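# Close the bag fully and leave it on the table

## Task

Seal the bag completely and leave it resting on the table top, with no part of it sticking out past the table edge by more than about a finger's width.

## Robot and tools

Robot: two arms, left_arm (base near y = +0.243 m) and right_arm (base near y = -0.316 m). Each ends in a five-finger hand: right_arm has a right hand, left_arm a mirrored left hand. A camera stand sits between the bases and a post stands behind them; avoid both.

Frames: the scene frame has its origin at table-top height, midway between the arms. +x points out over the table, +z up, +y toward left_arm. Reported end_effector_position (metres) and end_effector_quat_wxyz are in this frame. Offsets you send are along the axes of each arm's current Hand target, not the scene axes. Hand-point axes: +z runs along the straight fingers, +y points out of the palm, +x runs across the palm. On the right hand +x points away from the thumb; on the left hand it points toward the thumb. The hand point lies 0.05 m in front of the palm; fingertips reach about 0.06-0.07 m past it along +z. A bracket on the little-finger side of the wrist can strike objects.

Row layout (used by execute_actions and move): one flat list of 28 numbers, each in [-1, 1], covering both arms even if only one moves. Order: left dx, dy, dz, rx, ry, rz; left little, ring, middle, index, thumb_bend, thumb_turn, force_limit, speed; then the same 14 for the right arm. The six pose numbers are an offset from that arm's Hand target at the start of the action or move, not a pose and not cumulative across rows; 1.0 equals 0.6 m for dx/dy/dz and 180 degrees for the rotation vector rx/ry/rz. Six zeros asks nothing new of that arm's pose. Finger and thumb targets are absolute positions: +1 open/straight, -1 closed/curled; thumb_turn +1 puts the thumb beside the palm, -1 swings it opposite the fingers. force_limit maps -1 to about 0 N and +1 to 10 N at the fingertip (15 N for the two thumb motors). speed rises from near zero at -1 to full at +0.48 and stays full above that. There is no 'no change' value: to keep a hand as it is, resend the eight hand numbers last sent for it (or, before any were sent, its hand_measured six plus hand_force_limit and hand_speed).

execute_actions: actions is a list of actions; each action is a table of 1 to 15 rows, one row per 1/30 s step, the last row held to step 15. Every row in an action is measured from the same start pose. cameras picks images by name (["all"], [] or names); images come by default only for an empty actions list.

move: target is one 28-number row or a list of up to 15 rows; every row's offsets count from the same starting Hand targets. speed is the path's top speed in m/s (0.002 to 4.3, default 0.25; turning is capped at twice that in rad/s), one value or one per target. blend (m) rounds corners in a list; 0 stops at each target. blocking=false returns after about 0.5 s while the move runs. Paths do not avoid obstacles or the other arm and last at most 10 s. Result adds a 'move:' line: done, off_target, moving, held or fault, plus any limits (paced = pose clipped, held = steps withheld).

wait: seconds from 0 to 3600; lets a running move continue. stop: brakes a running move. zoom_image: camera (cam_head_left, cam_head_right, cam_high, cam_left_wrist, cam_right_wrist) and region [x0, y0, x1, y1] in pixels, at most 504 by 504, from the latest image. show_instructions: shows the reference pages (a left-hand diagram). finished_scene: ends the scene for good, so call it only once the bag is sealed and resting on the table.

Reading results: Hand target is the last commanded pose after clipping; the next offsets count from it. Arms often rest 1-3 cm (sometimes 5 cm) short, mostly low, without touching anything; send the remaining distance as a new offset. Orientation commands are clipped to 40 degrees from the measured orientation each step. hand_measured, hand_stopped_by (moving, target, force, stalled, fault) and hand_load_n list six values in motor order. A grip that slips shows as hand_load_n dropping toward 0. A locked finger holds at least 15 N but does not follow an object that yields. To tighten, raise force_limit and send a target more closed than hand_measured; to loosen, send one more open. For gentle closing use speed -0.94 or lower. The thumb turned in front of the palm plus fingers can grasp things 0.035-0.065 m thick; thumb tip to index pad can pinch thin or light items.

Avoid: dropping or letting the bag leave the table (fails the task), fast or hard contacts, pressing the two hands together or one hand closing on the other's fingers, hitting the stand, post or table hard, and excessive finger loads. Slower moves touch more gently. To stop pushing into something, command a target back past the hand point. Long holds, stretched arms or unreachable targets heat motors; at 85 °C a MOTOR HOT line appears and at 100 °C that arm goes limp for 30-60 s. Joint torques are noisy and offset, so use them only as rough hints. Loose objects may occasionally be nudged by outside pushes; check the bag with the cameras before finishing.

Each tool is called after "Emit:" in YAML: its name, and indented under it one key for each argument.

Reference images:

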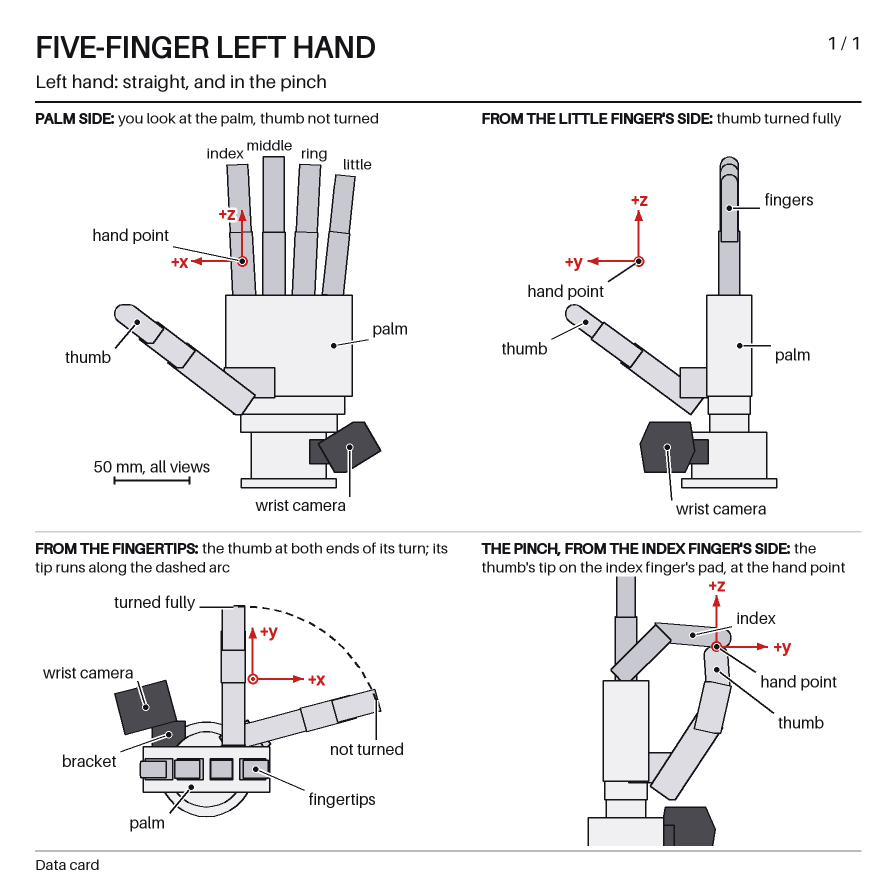

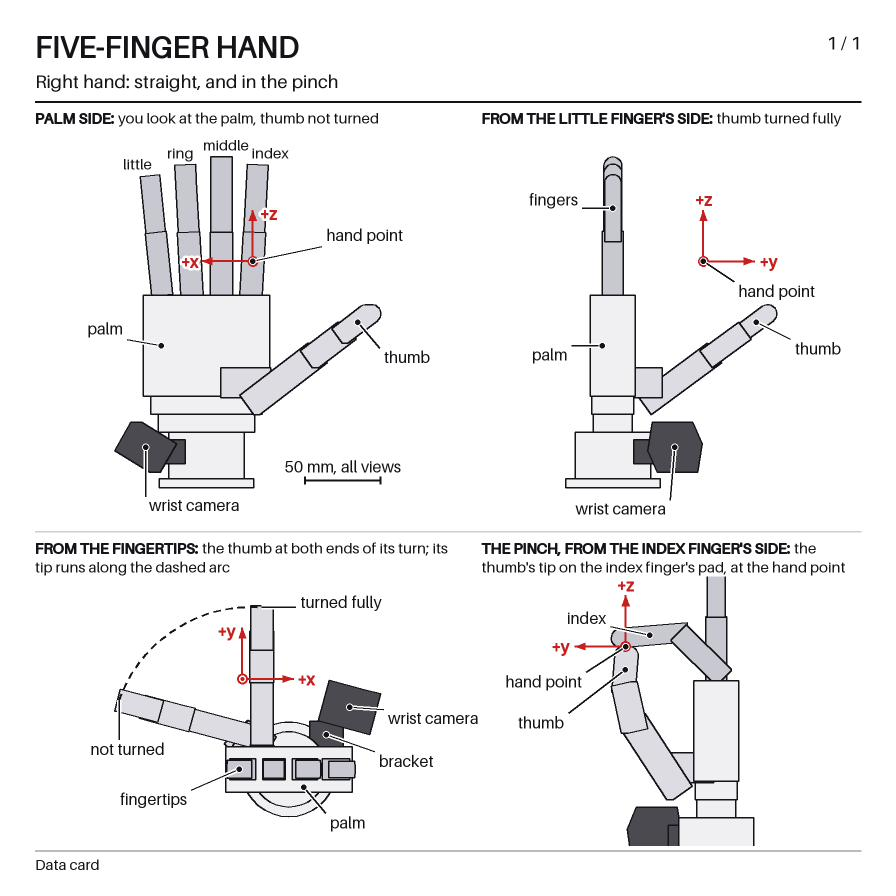

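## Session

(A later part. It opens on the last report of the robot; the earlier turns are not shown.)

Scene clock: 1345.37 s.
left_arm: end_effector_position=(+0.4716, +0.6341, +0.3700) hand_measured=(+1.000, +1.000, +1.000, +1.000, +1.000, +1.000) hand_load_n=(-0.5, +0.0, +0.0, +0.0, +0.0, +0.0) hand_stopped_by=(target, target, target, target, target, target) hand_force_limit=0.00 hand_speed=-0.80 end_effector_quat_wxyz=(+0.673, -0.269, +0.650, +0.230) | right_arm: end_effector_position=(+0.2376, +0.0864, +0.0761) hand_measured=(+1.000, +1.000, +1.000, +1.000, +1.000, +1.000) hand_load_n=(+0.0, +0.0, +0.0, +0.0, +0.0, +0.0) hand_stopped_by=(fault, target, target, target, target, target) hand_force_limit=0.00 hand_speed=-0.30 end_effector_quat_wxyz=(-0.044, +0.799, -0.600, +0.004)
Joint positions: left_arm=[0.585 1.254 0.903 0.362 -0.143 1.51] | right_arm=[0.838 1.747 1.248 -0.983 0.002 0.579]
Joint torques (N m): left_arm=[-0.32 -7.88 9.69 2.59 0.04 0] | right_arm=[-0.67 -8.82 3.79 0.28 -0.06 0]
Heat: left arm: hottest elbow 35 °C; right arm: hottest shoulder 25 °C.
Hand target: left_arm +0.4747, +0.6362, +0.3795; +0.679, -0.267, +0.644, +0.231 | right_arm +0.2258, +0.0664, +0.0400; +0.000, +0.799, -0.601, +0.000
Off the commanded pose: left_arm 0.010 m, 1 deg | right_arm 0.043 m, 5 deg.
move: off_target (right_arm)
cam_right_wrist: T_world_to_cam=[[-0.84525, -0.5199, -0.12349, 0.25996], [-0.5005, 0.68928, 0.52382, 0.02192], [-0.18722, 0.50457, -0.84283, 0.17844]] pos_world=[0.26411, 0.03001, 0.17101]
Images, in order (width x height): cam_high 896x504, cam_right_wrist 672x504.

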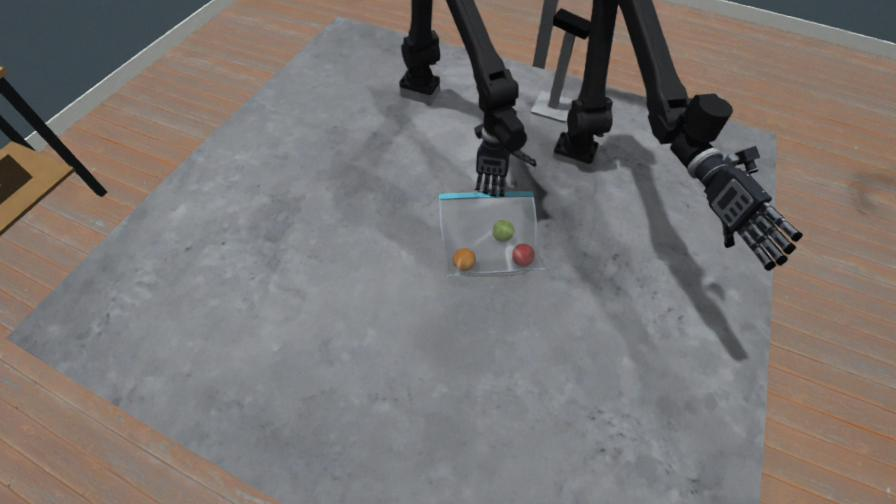

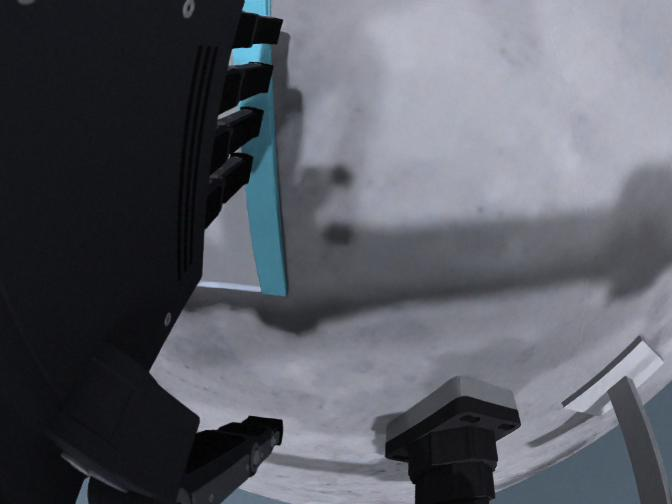

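Emit:
move:
  target:
    - [0,0,0,0,0,0,1,1,1,1,1,1,0,-0.8, -0.0371,-0.045,-0.0583,0,0,0,1,1,1,1,1,1,0.0,-0.3]
    - [0,0,0,0,0,0,1,1,1,1,1,1,0,-0.8, -0.0371,-0.0117,-0.1333,0.3333,0,0,1,1,1,1,1,1,0.0,-0.3]
  speed: 0.08
  cameras: ["cam_right_wrist","cam_high"]

Emit:
zoom_image:
  camera: "cam_right_wrist"
  region: [240, 0, 440, 200]

Emit:
zoom_image:
  camera: "cam_high"
  region: [420, 160, 570, 260]

Scene clock: 1373.73 s.
left_arm: end_effector_position=(+0.4716, +0.6341, +0.3700) hand_measured=(+1.000, +1.000, +1.000, +1.000, +1.000, +1.000) hand_load_n=(+0.0, +0.0, +0.0, +0.0, +0.0, +0.5) hand_stopped_by=(target, target, target, target, target, target) hand_force_limit=0.00 hand_speed=-0.80 end_effector_quat_wxyz=(+0.673, -0.269, +0.650, +0.230) | right_arm: end_effector_position=(+0.2273, +0.0841, +0.1103) hand_measured=(+1.000, +1.000, +1.000, +1.000, +1.000, +1.000) hand_load_n=(+0.0, +0.0, +0.0, +0.0, +0.0, +0.0) hand_stopped_by=(fault, target, target, target, target, target) hand_force_limit=0.00 hand_speed=-0.30 end_effector_quat_wxyz=(-0.385, +0.696, -0.525, +0.302)
Joint positions: left_arm=[0.585 1.254 0.903 0.362 -0.143 1.51] | right_arm=[1.162 1.369 0.7 -0.125 0.751 0.587]
Joint torques (N m): left_arm=[-0.21 -8 9.73 2.59 0.04 0] | right_arm=[1.08 -8.35 7.5 2.24 0.64 -0.02]
Heat: left arm: hottest elbow 35 °C; right arm: hottest shoulder 24 °C.
Hand target: left_arm +0.4747, +0.6362, +0.3795; +0.679, -0.267, +0.644, +0.231 | right_arm +0.2262, +0.0897, +0.1199; -0.400, +0.692, -0.520, +0.300
Off the commanded pose: left_arm 0.010 m, 1 deg | right_arm 0.011 m, 2 deg.
move: off_target (right_arm)
cam_right_wrist: T_world_to_cam=[[-0.37755, -0.39534, -0.83735, 0.2163], [-0.7614, 0.64718, 0.03775, 0.11691], [0.527, 0.65181, -0.54536, -0.00101]] pos_world=[0.17121, 0.0105, 0.17616]
Images, in order (width x height): cam_high 896x504, cam_right_wrist 672x504.

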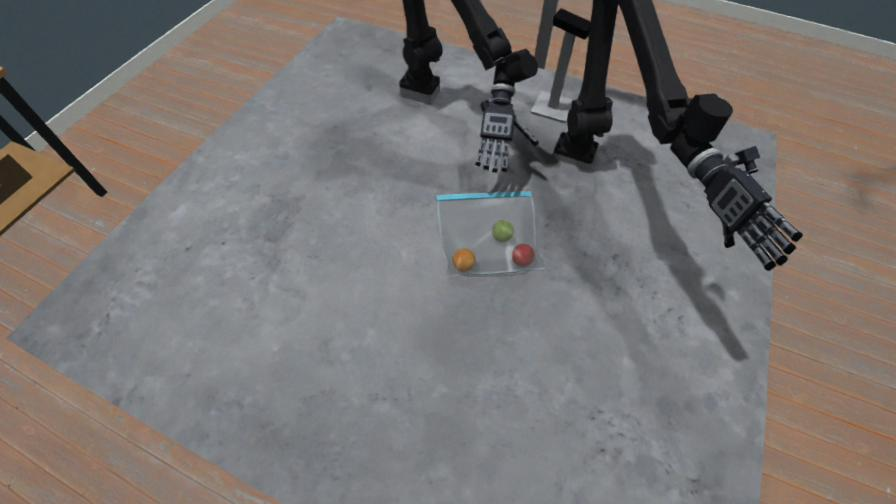

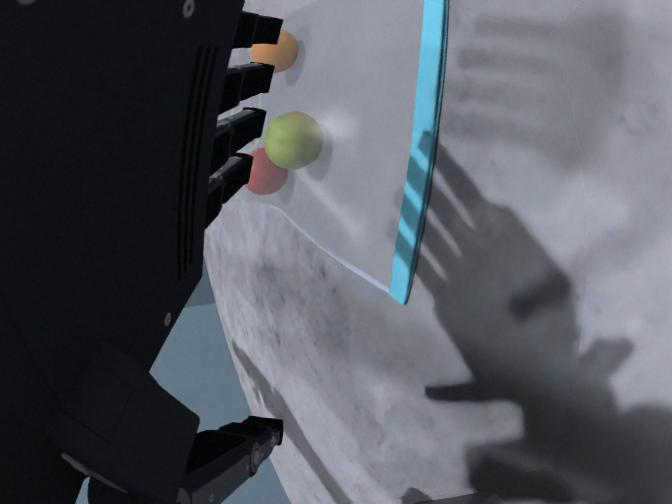

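Scaled by 2.520 from the camera's image (finer frame: 960x720).

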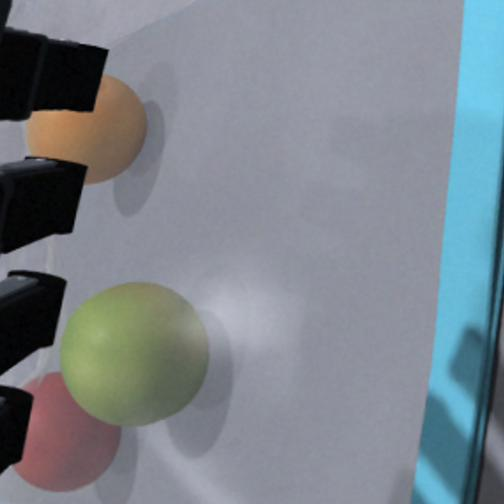

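Scaled by 3.360 from the camera's image (finer frame: 1280x720).

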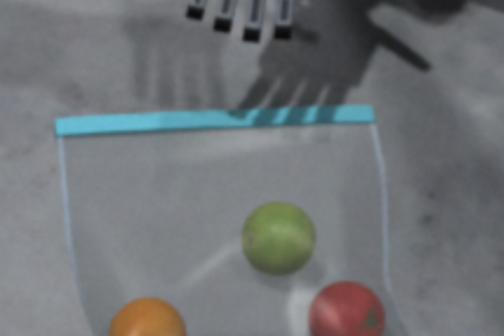

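Emit:
zoom_image:
  camera: "cam_right_wrist"
  region: [380, 0, 470, 110]

Emit:
zoom_image:
  camera: "cam_right_wrist"
  region: [380, 100, 470, 210]

Emit:
zoom_image:
  camera: "cam_right_wrist"
  region: [370, 200, 460, 310]

Scaled by 4.582 from the camera's image (finer frame: 960x720).

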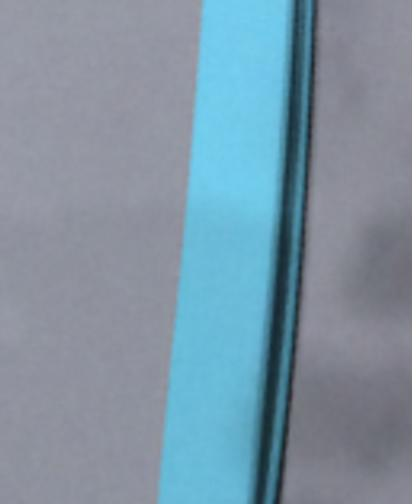

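Scaled by 4.582 from the camera's image (finer frame: 960x720).

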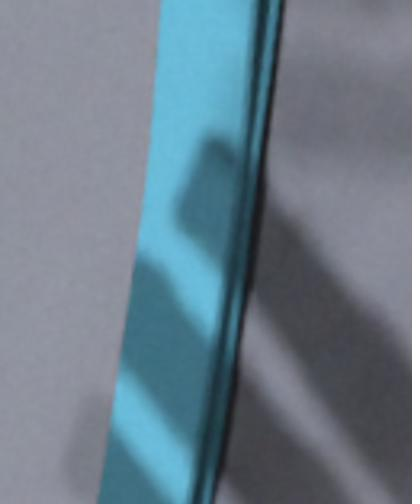

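Scaled by 4.582 from the camera's image (finer frame: 960x720).

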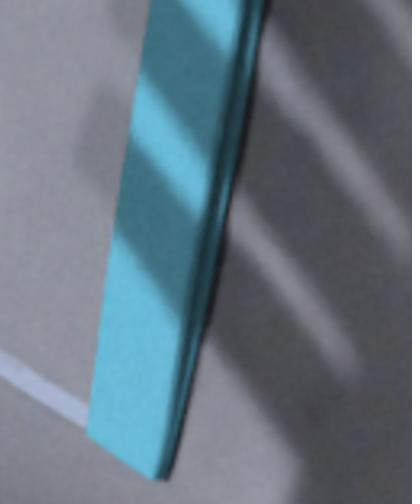

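Emit:
move:
  target: [0,0,0,0,0,0,1,1,1,1,1,1,0,-0.8, 0,0.0816,0.0085,0,0,0,1,1,1,1,1,1,0.0,-0.3]
  speed: 0.1
  cameras: ["cam_right_wrist"]

Emit:
zoom_image:
  camera: "cam_right_wrist"
  region: [300, 0, 400, 120]

Emit:
zoom_image:
  camera: "cam_right_wrist"
  region: [290, 110, 390, 230]

Emit:
zoom_image:
  camera: "cam_right_wrist"
  region: [280, 220, 380, 340]

Scene clock: 1415.60 s.
left_arm: end_effector_position=(+0.4716, +0.6341, +0.3700) hand_measured=(+1.000, +1.000, +1.000, +1.000, +1.000, +1.000) hand_load_n=(+0.0, +0.0, +0.0, +0.0, +0.0, +0.0) hand_stopped_by=(target, target, target, target, target, target) hand_force_limit=0.00 hand_speed=-0.80 end_effector_quat_wxyz=(+0.673, -0.269, +0.650, +0.230) | right_arm: end_effector_position=(+0.2079, +0.0768, +0.0702) hand_measured=(+1.000, +1.000, +1.000, +1.000, +1.000, +1.000) hand_load_n=(+0.0, +0.0, +0.0, +0.0, +0.0, +0.0) hand_stopped_by=(fault, target, target, target, target, target) hand_force_limit=0.00 hand_speed=-0.30 end_effector_quat_wxyz=(-0.387, +0.700, -0.517, +0.305)
Joint positions: left_arm=[0.585 1.254 0.903 0.362 -0.143 1.51] | right_arm=[1.208 1.428 0.619 -0.002 0.782 0.607]
Joint torques (N m): left_arm=[-0.5 -8 9.69 2.59 0.05 -0.03] | right_arm=[0.38 -7.36 6.99 1.96 0.67 0.18]
Heat: left arm: hottest elbow 35 °C; right arm: hottest elbow 24 °C.
Hand target: left_arm +0.4747, +0.6362, +0.3795; +0.679, -0.267, +0.644, +0.231 | right_arm +0.2069, +0.0841, +0.0749; -0.400, +0.692, -0.520, +0.300
Off the commanded pose: left_arm 0.010 m, 1 deg | right_arm 0.009 m, 2 deg.
move: done
cam_right_wrist: T_world_to_cam=[[-0.36339, -0.40791, -0.83759, 0.17057], [-0.77028, 0.63726, 0.02384, 0.11196], [0.52404, 0.65384, -0.54577, -0.00743]] pos_world=[0.15212, 0.00308, 0.13615]

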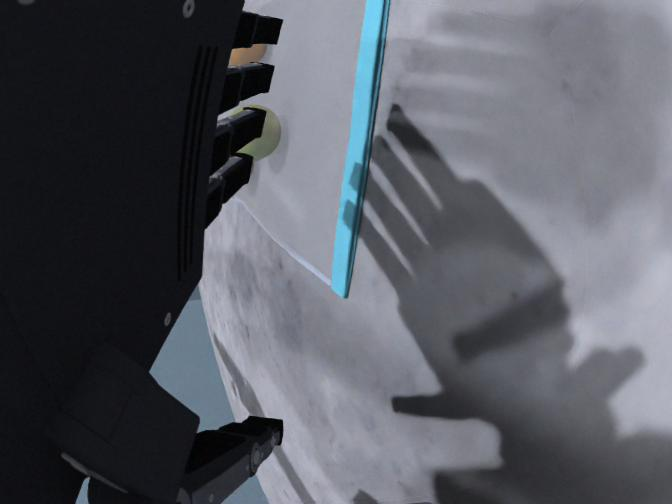

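Scaled by 4.200 from the camera's image (finer frame: 960x720).

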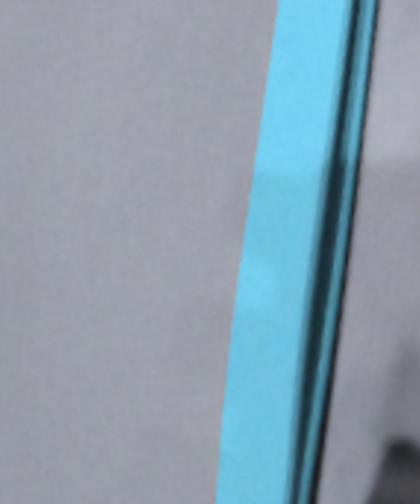

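Scaled by 4.200 from the camera's image (finer frame: 960x720).

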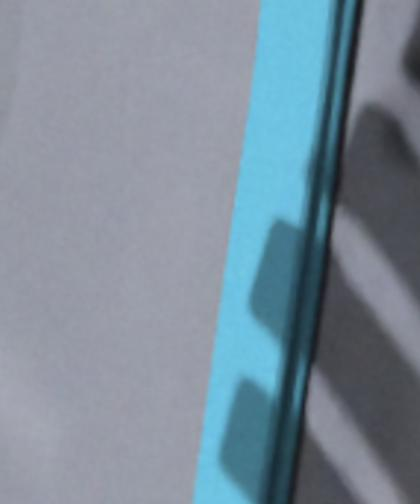

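Scaled by 4.200 from the camera's image (finer frame: 960x720).

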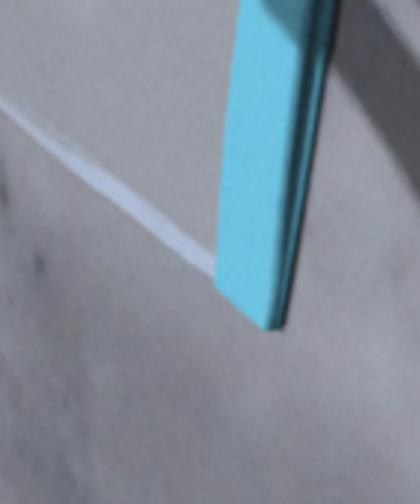

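Emit:
zoom_image:
  camera: "cam_right_wrist"
  region: [345, 80, 395, 140]

Emit:
zoom_image:
  camera: "cam_right_wrist"
  region: [335, 130, 385, 190]

Emit:
zoom_image:
  camera: "cam_right_wrist"
  region: [360, 0, 410, 60]

Scaled by 8.400 from the camera's image (finer frame: 960x720).

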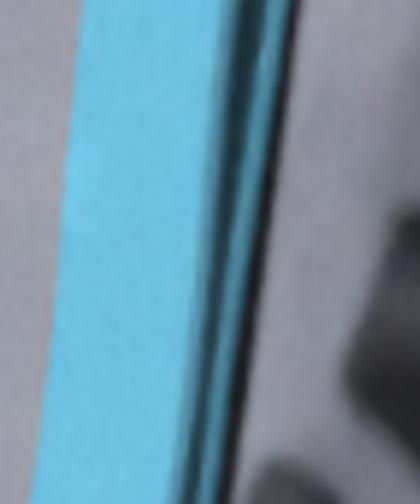

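Scaled by 8.400 from the camera's image (finer frame: 960x720).

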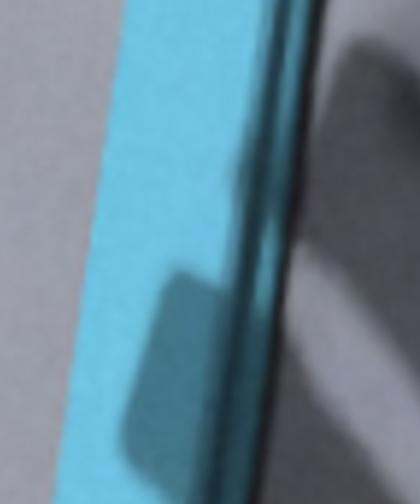

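Scaled by 8.400 from the camera's image (finer frame: 960x720).

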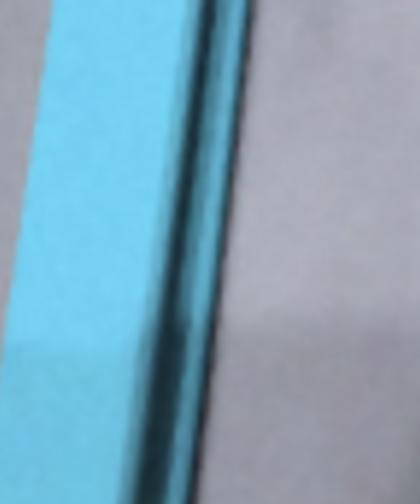

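Emit:
move:
  target: [0,0,0,0,0,0,1,1,1,1,1,1,0,-0.8, 0.0422,-0.0963,0.0332,-0.3320,-0.0346,-0.0599,1,1,1,1,1,1,0.0,-0.3]
  speed: 0.12
  cameras: ["cam_right_wrist","cam_high"]

Emit:
zoom_image:
  camera: "cam_right_wrist"
  region: [190, 0, 390, 200]

Emit:
zoom_image:
  camera: "cam_high"
  region: [420, 160, 570, 260]

Scene clock: 1495.13 s.
left_arm: end_effector_position=(+0.4716, +0.6341, +0.3700) hand_measured=(+1.000, +1.000, +1.000, +1.000, +1.000, +1.000) hand_load_n=(+0.0, +0.0, +0.0, +0.0, +0.0, +0.0) hand_stopped_by=(target, target, target, target, target, target) hand_force_limit=0.00 hand_speed=-0.80 end_effector_quat_wxyz=(+0.673, -0.269, +0.650, +0.230) | right_arm: end_effector_position=(+0.2455, +0.0641, +0.1025) hand_measured=(+1.000, +1.000, +1.000, +1.000, +1.000, +1.000) hand_load_n=(+0.0, +0.0, +0.0, +0.0, -0.5, +0.0) hand_stopped_by=(fault, target, target, target, target, target) hand_force_limit=0.00 hand_speed=-0.30 end_effector_quat_wxyz=(+0.014, +0.856, -0.516, +0.000)
Joint positions: left_arm=[0.585 1.254 0.903 0.362 -0.143 1.51] | right_arm=[0.814 1.793 1.381 -1.186 0.004 0.352]
Joint torques (N m): left_arm=[-0.5 -7.94 9.74 2.56 0.06 -0.01] | right_arm=[-0.56 -13.33 11.52 -0.42 -0.1 -0.01]
Heat: left arm: hottest elbow 35 °C; right arm: hottest elbow 25 °C.
Hand target: left_arm +0.4747, +0.6362, +0.3795; +0.679, -0.267, +0.644, +0.231 | right_arm +0.2584, +0.0726, +0.1151; +0.000, +0.857, -0.515, +0.000
Off the commanded pose: left_arm 0.010 m, 1 deg | right_arm 0.020 m, 2 deg.
move: off_target (right_arm)
cam_right_wrist: T_world_to_cam=[[-0.72725, -0.68628, -0.01118, 0.22855], [-0.59822, 0.62578, 0.50053, 0.05784], [-0.3365, 0.3707, -0.86565, 0.26096]] pos_world=[0.28863, 0.02391, 0.1995]
Images, in order (width x height): cam_high 896x504, cam_right_wrist 672x504.

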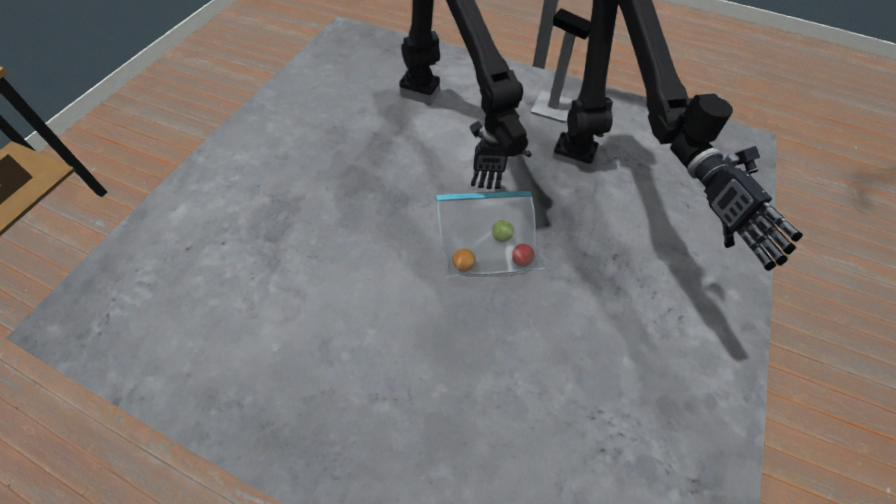

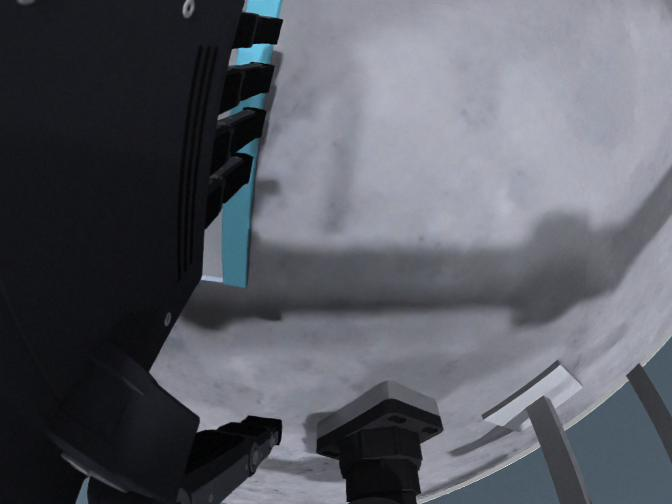

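Scaled by 2.520 from the camera's image (finer frame: 960x720).

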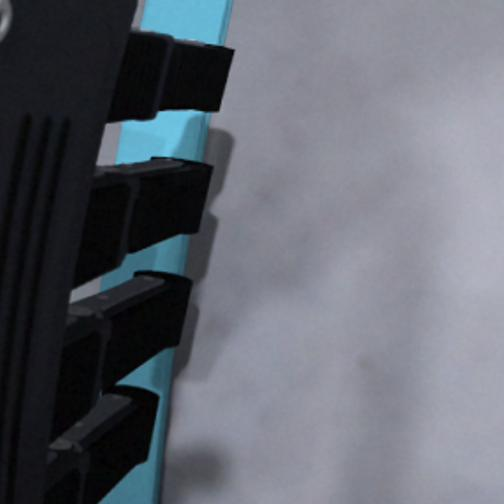

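Scaled by 3.360 from the camera's image (finer frame: 1280x720).

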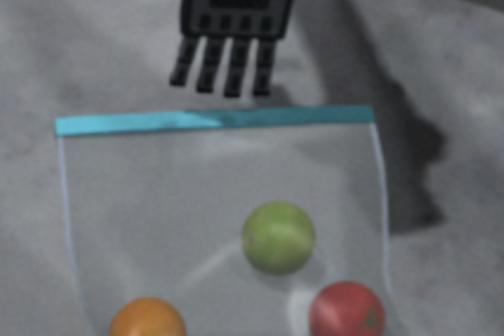

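Emit:
move:
  target:
    - [0,0,0,0,0,0,1,1,1,1,1,1,0,-0.8, 0.0,0.0,0.0333,0,0,0,1,1,1,1,1,1,0.0,-0.3]
    - [0,0,0,0,0,0,1,1,1,1,1,1,0,-0.8, 0.0023,0.0055,0.0633,0,0,0,1,1,1,1,1,1,0.0,-0.3]
  speed: 0.05
  cameras: ["cam_right_wrist","cam_high"]

Emit:
zoom_image:
  camera: "cam_right_wrist"
  region: [190, 0, 390, 200]

Emit:
zoom_image:
  camera: "cam_high"
  region: [420, 160, 570, 260]

Scene clock: 1525.23 s.
left_arm: end_effector_position=(+0.4716, +0.6341, +0.3700) hand_measured=(+1.000, +1.000, +1.000, +1.000, +1.000, +1.000) hand_load_n=(+0.0, +0.0, +0.0, +0.0, +0.0, +0.0) hand_stopped_by=(target, target, target, target, target, target) hand_force_limit=0.00 hand_speed=-0.80 end_effector_quat_wxyz=(+0.673, -0.269, +0.650, +0.230) | right_arm: end_effector_position=(+0.2518, +0.0712, +0.0820) hand_measured=(+1.000, +1.000, +1.000, +1.000, +1.000, +1.000) hand_load_n=(+0.0, +0.0, -0.5, +0.0, -0.5, +0.0) hand_stopped_by=(fault, target, target, target, target, target) hand_force_limit=0.00 hand_speed=-0.30 end_effector_quat_wxyz=(+0.002, +0.857, -0.516, +0.001)
Joint positions: left_arm=[0.585 1.254 0.903 0.362 -0.143 1.51] | right_arm=[0.814 1.822 1.366 -1.119 0.004 0.351]
Joint torques (N m): left_arm=[-0.32 -7.82 9.7 2.58 0.05 -0.01] | right_arm=[-0.26 -12.98 7.24 0.68 -0.07 -0.05]
Heat: left arm: hottest elbow 35 °C; right arm: hottest elbow 27 °C.
Hand target: left_arm +0.4747, +0.6362, +0.3795; +0.679, -0.267, +0.644, +0.231 | right_arm +0.2561, +0.0700, +0.0771; +0.000, +0.857, -0.515, +0.000
Off the commanded pose: left_arm 0.010 m, 1 deg | right_arm 0.007 m, 0 deg.
move: done
cam_right_wrist: T_world_to_cam=[[-0.72617, -0.68664, -0.03467, 0.23939], [-0.6065, 0.61603, 0.50266, 0.07011], [-0.32378, 0.38604, -0.86379, 0.23828]] pos_world=[0.29352, 0.0292, 0.17889]
Images, in order (width x height): cam_high 896x504, cam_right_wrist 672x504.

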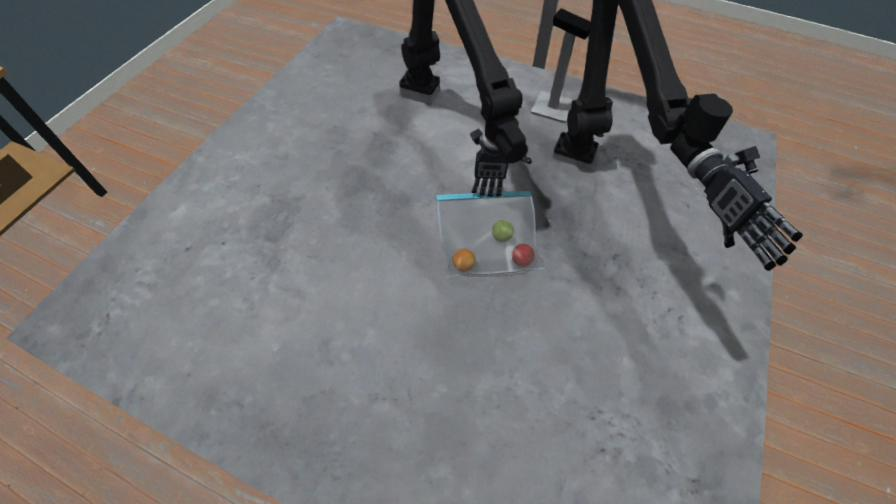

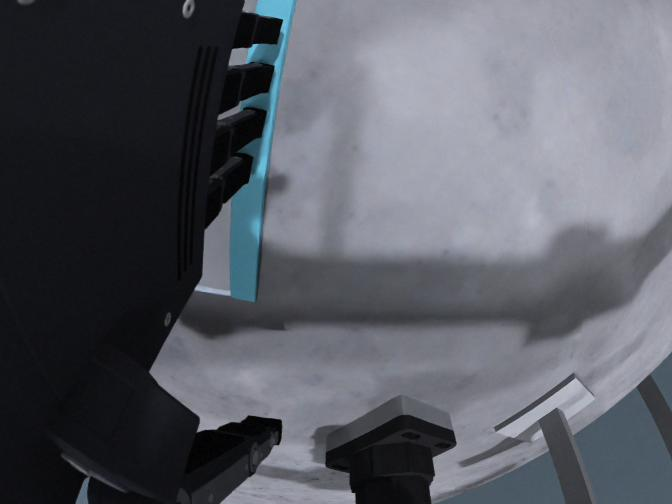

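Scaled by 2.520 from the camera's image (finer frame: 960x720).

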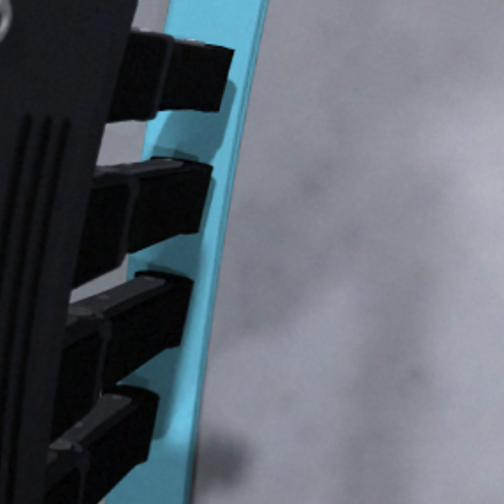

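Scaled by 3.360 from the camera's image (finer frame: 1280x720).

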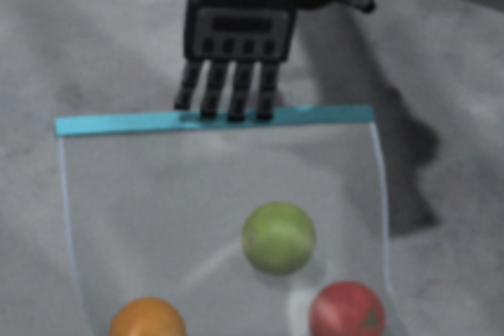

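Emit:
move:
  target: [0,0,0,0,0,0,1,1,1,1,1,1,0,-0.8, 0.0277,0.0607,0.0667,0,0,0,1,1,1,1,1,1,0.0,-0.3]
  speed: 0.05
  cameras: ["cam_right_wrist","cam_high"]

Emit:
zoom_image:
  camera: "cam_right_wrist"
  region: [190, 0, 390, 200]

Emit:
zoom_image:
  camera: "cam_high"
  region: [420, 160, 570, 260]

Scene clock: 1537.87 s.
left_arm: end_effector_position=(+0.4716, +0.6341, +0.3700) hand_measured=(+1.000, +1.000, +1.000, +1.000, +1.000, +1.000) hand_load_n=(+0.0, +0.0, +0.0, +0.0, +0.0, +0.0) hand_stopped_by=(target, target, target, target, target, target) hand_force_limit=0.00 hand_speed=-0.80 end_effector_quat_wxyz=(+0.673, -0.269, +0.650, +0.230) | right_arm: end_effector_position=(+0.2442, +0.0610, +0.0746) hand_measured=(+1.000, +1.000, +1.000, +1.000, +1.000, +1.000) hand_load_n=(+0.0, +0.0, +0.0, +0.0, +0.0, +0.0) hand_stopped_by=(fault, target, target, target, target, target) hand_force_limit=0.00 hand_speed=-0.30 end_effector_quat_wxyz=(-0.047, +0.856, -0.515, +0.009)
Joint positions: left_arm=[0.585 1.254 0.903 0.362 -0.143 1.51] | right_arm=[0.811 1.735 1.23 -0.969 -0.001 0.347]
Joint torques (N m): left_arm=[-0.26 -7.71 9.65 2.56 0.05 0] | right_arm=[-0.91 -8.29 3.56 0.31 0.03 -0.09]
Heat: left arm: hottest elbow 35 °C; right arm: hottest elbow 27 °C.
Hand target: left_arm +0.4747, +0.6362, +0.3795; +0.679, -0.267, +0.644, +0.231 | right_arm +0.2317, +0.0382, +0.0371; +0.000, +0.857, -0.515, +0.000
Off the commanded pose: left_arm 0.010 m, 1 deg | right_arm 0.046 m, 6 deg.
move: off_target (right_arm)
cam_right_wrist: T_world_to_cam=[[-0.72007, -0.68078, -0.13428, 0.2322], [-0.63973, 0.57635, 0.50849, 0.08551], [-0.26878, 0.45206, -0.85053, 0.21492]] pos_world=[0.27967, 0.01164, 0.1705]
Images, in order (width x height): cam_high 896x504, cam_right_wrist 672x504.

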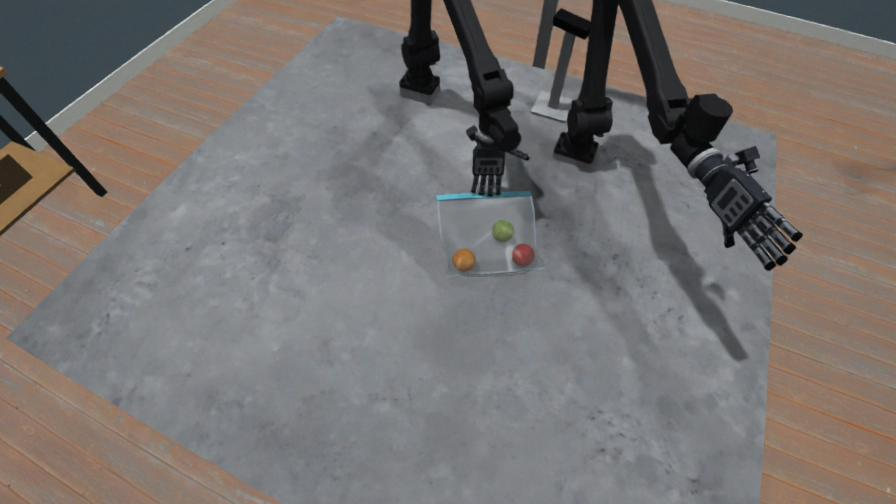

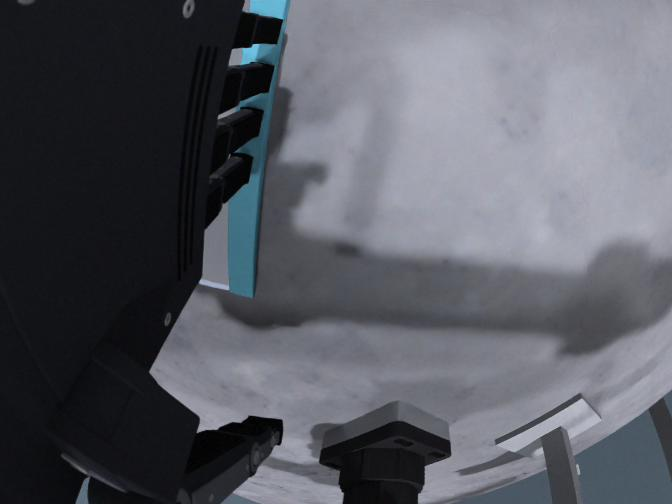

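Scaled by 2.520 from the camera's image (finer frame: 960x720).

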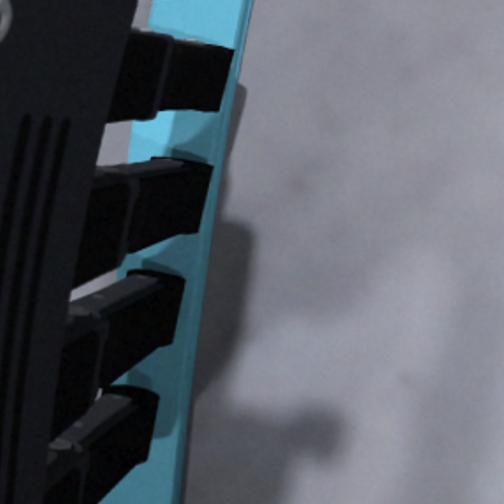

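Scaled by 3.360 from the camera's image (finer frame: 1280x720).

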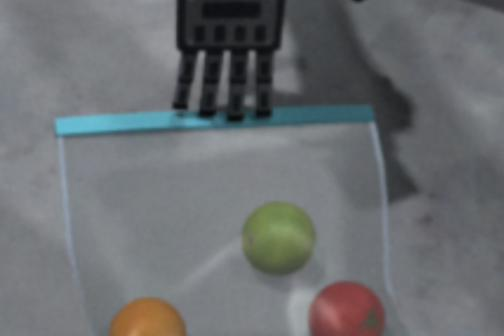

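Emit:
move:
  target:
    - [0,0,0,0,0,0,1,1,1,1,1,1,0,-0.8, -0.0277,-0.0607,-0.0667,0,0,0,1,1,1,1,1,1,0.0,-0.3]
    - [0,0,0,0,0,0,1,1,1,1,1,1,0,-0.8, -0.036,-0.0789,-0.1333,0,0,0,1,1,1,1,1,1,0.0,-0.3]
    - [0,0,0,0,0,0,1,1,1,1,1,1,0,-0.8, -0.011,-0.0789,-0.1333,0,0,0,1,1,1,1,1,1,0.0,-0.3]
    - [0,0,0,0,0,0,1,1,1,1,1,1,0,-0.8, -0.0027,-0.0607,-0.1,0,0,0,1,1,1,1,1,1,0.0,-0.3]
    - [0,0,0,0,0,0,1,1,1,1,1,1,0,-0.8, -0.0027,-0.0607,-0.0667,0,0,0,1,1,1,1,1,1,0.0,-0.3]
  speed: 0.07
  blend: [0.004,0.004,0.004,0.004,0]
  cameras: ["cam_right_wrist","cam_high"]

Emit:
zoom_image:
  camera: "cam_right_wrist"
  region: [190, 0, 390, 200]

Emit:
zoom_image:
  camera: "cam_high"
  region: [420, 160, 570, 260]

Scene clock: 1562.40 s.
left_arm: end_effector_position=(+0.4716, +0.6341, +0.3700) hand_measured=(+1.000, +1.000, +1.000, +1.000, +1.000, +1.000) hand_load_n=(+0.0, +0.0, +0.0, +0.0, -0.5, +0.0) hand_stopped_by=(target, target, target, target, target, target) hand_force_limit=0.00 hand_speed=-0.80 end_effector_quat_wxyz=(+0.673, -0.269, +0.650, +0.230) | right_arm: end_effector_position=(+0.2587, +0.0572, +0.0825) hand_measured=(+1.000, +1.000, +1.000, +1.000, +1.000, +1.000) hand_load_n=(+0.0, +0.0, -1.5, +0.0, +0.0, +0.0) hand_stopped_by=(fault, target, target, target, target, target) hand_force_limit=0.00 hand_speed=-0.30 end_effector_quat_wxyz=(+0.006, +0.856, -0.517, -0.002)
Joint positions: left_arm=[0.585 1.254 0.903 0.362 -0.143 1.51] | right_arm=[0.785 1.815 1.355 -1.125 -0.001 0.323]
Joint torques (N m): left_arm=[-0.44 -8.06 9.72 2.58 0.07 0] | right_arm=[0.15 -13.39 6.75 1.17 0.07 0]
Heat: left arm: hottest elbow 35 °C; right arm: hottest elbow 25 °C.
Hand target: left_arm +0.4747, +0.6362, +0.3795; +0.679, -0.267, +0.644, +0.231 | right_arm +0.2631, +0.0566, +0.0771; +0.000, +0.857, -0.515, +0.000
Off the commanded pose: left_arm 0.010 m, 1 deg | right_arm 0.007 m, 1 deg.
move: done
cam_right_wrist: T_world_to_cam=[[-0.72777, -0.68536, -0.02514, 0.23435], [-0.60051, 0.6191, 0.50606, 0.0806], [-0.33127, 0.3834, -0.86213, 0.24833]] pos_world=[0.30122, 0.0155, 0.17919]
Images, in order (width x height): cam_high 896x504, cam_right_wrist 672x504.

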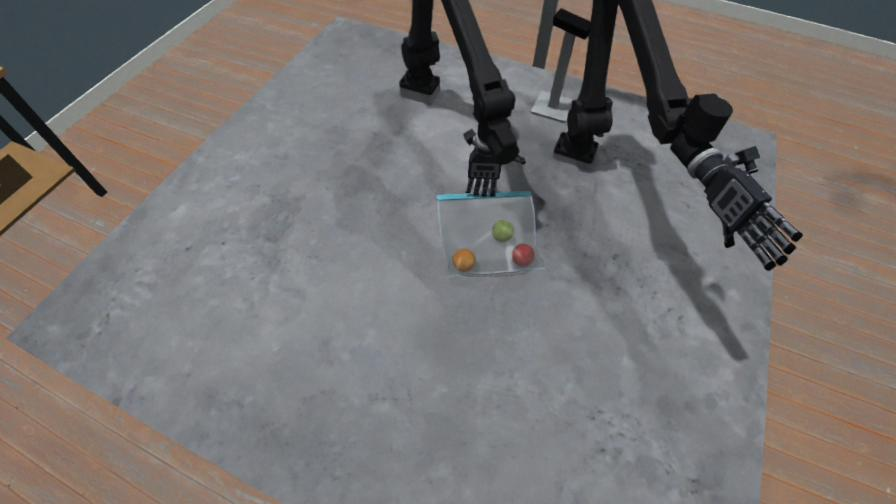

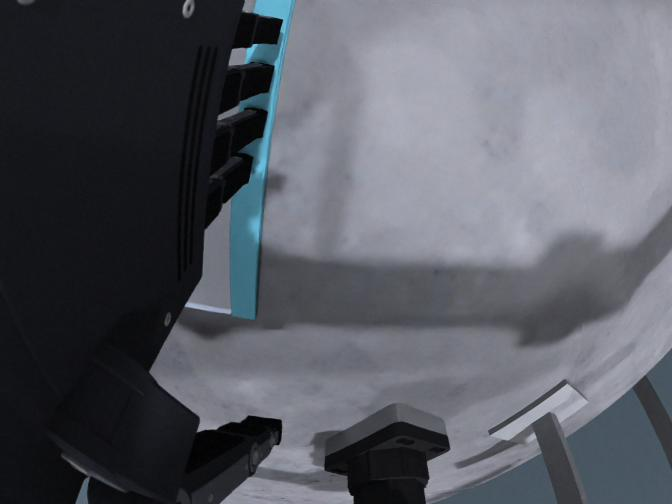

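Scaled by 2.520 from the camera's image (finer frame: 960x720).

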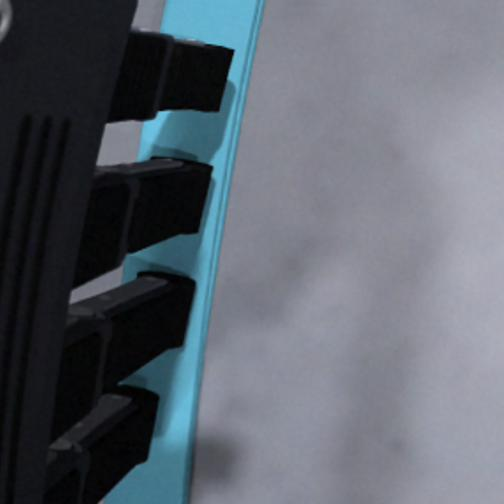

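Scaled by 3.360 from the camera's image (finer frame: 1280x720).

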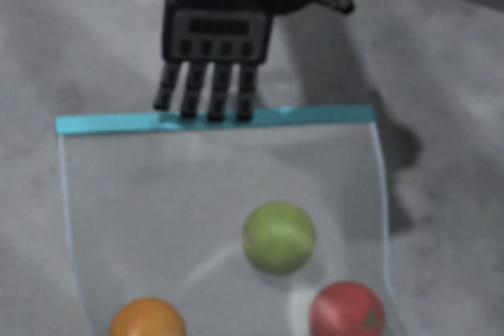

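Emit:
move:
  target:
    - [0,0,0,0,0,0,1,1,1,1,1,1,0,-0.8, 0.0277,0.0607,0.0667,0,0,0,1,1,1,1,1,1,0.0,-0.3]
    - [0,0,0,0,0,0,1,1,1,1,1,1,0,-0.8, 0,0,0,0,0,0,1,1,1,1,1,1,0.0,-0.3]
    - [0,0,0,0,0,0,1,1,1,1,1,1,0,-0.8, -0.0083,-0.0182,-0.0667,0,0,0,1,1,1,1,1,1,0.0,-0.3]
    - [0,0,0,0,0,0,1,1,1,1,1,1,0,-0.8, 0.0167,-0.0182,-0.0667,0,0,0,1,1,1,1,1,1,0.0,-0.3]
    - [0,0,0,0,0,0,1,1,1,1,1,1,0,-0.8, 0.025,0,-0.0333,0,0,0,1,1,1,1,1,1,0.0,-0.3]
    - [0,0,0,0,0,0,1,1,1,1,1,1,0,-0.8, 0.025,0,0,0,0,0,1,1,1,1,1,1,0.0,-0.3]
  speed: 0.08
  blend: [0,0.004,0.004,0.004,0.004,0]
  cameras: ["cam_right_wrist","cam_high"]

Emit:
zoom_image:
  camera: "cam_right_wrist"
  region: [190, 0, 390, 200]

Emit:
zoom_image:
  camera: "cam_high"
  region: [420, 160, 570, 260]

Scene clock: 1584.17 s.
left_arm: end_effector_position=(+0.4716, +0.6341, +0.3700) hand_measured=(+1.000, +1.000, +1.000, +1.000, +1.000, +1.000) hand_load_n=(+0.0, +0.0, +0.0, +0.0, +0.0, +0.0) hand_stopped_by=(target, target, target, target, target, target) hand_force_limit=0.00 hand_speed=-0.80 end_effector_quat_wxyz=(+0.673, -0.269, +0.650, +0.230) | right_arm: end_effector_position=(+0.2655, +0.0444, +0.0825) hand_measured=(+1.000, +1.000, +1.000, +1.000, +1.000, +1.000) hand_load_n=(+0.0, +0.0, -1.5, +0.0, +0.0, +0.0) hand_stopped_by=(fault, target, target, target, target, target) hand_force_limit=0.00 hand_speed=-0.30 end_effector_quat_wxyz=(+0.005, +0.856, -0.517, -0.002)
Joint positions: left_arm=[0.585 1.254 0.903 0.362 -0.143 1.51] | right_arm=[0.758 1.803 1.339 -1.117 -0.001 0.296]
Joint torques (N m): left_arm=[-0.15 -7.71 9.7 2.56 0.06 -0.02] | right_arm=[-0.56 -13.27 6.63 0.98 0.07 -0.07]
Heat: left arm: hottest elbow 35 °C; right arm: hottest elbow 25 °C.
Hand target: left_arm +0.4747, +0.6362, +0.3795; +0.679, -0.267, +0.644, +0.231 | right_arm +0.2701, +0.0434, +0.0771; +0.000, +0.857, -0.515, +0.000
Off the commanded pose: left_arm 0.010 m, 1 deg | right_arm 0.007 m, 1 deg.
move: done
cam_right_wrist: T_world_to_cam=[[-0.7272, -0.68588, -0.02751, 0.23063], [-0.60171, 0.61765, 0.50641, 0.09293], [-0.33035, 0.38481, -0.86185, 0.25516]] pos_world=[0.30792, 0.0026, 0.17919]
Images, in order (width x height): cam_high 896x504, cam_right_wrist 672x504.

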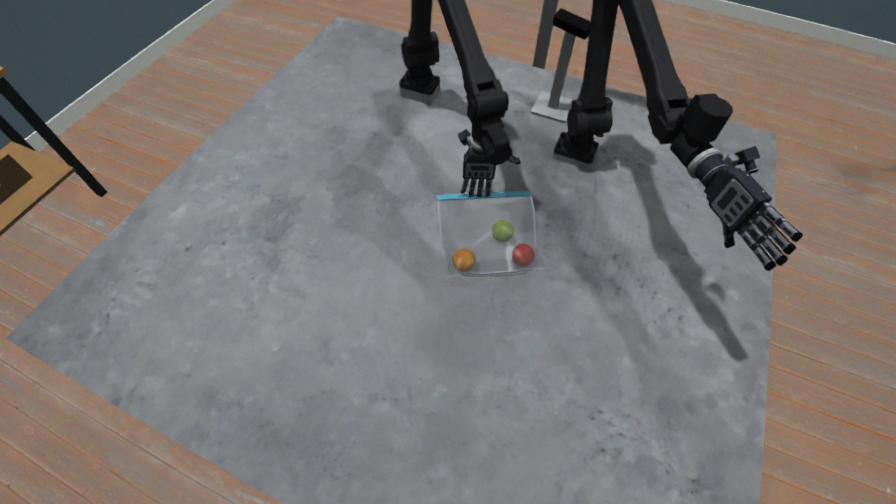

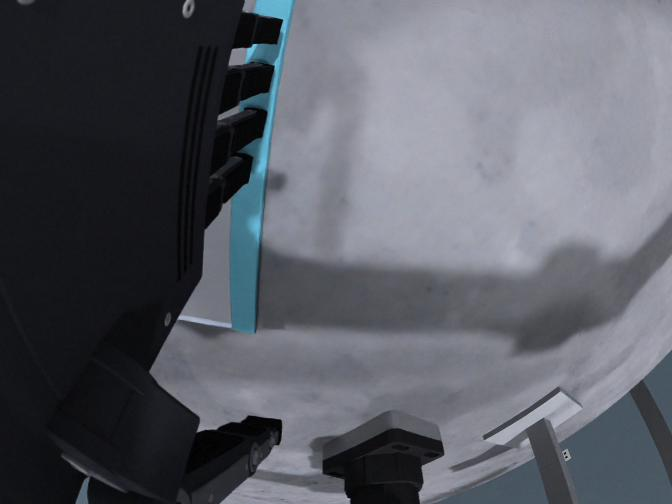

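Scaled by 2.520 from the camera's image (finer frame: 960x720).

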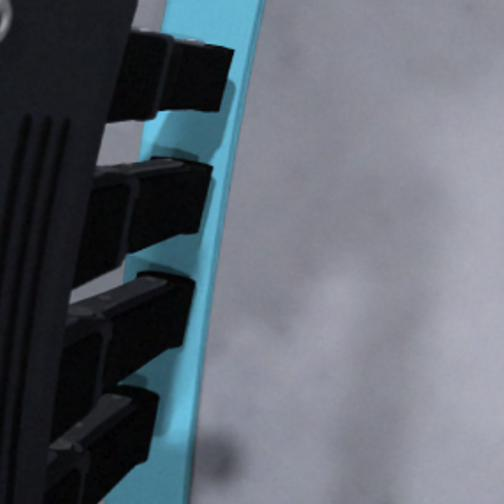

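Scaled by 3.360 from the camera's image (finer frame: 1280x720).

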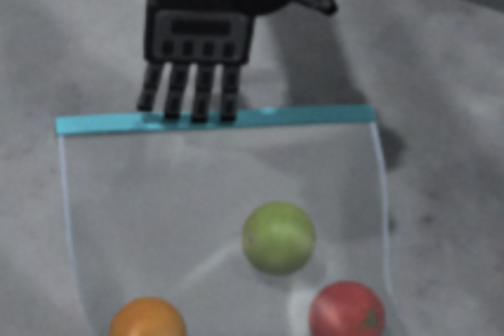

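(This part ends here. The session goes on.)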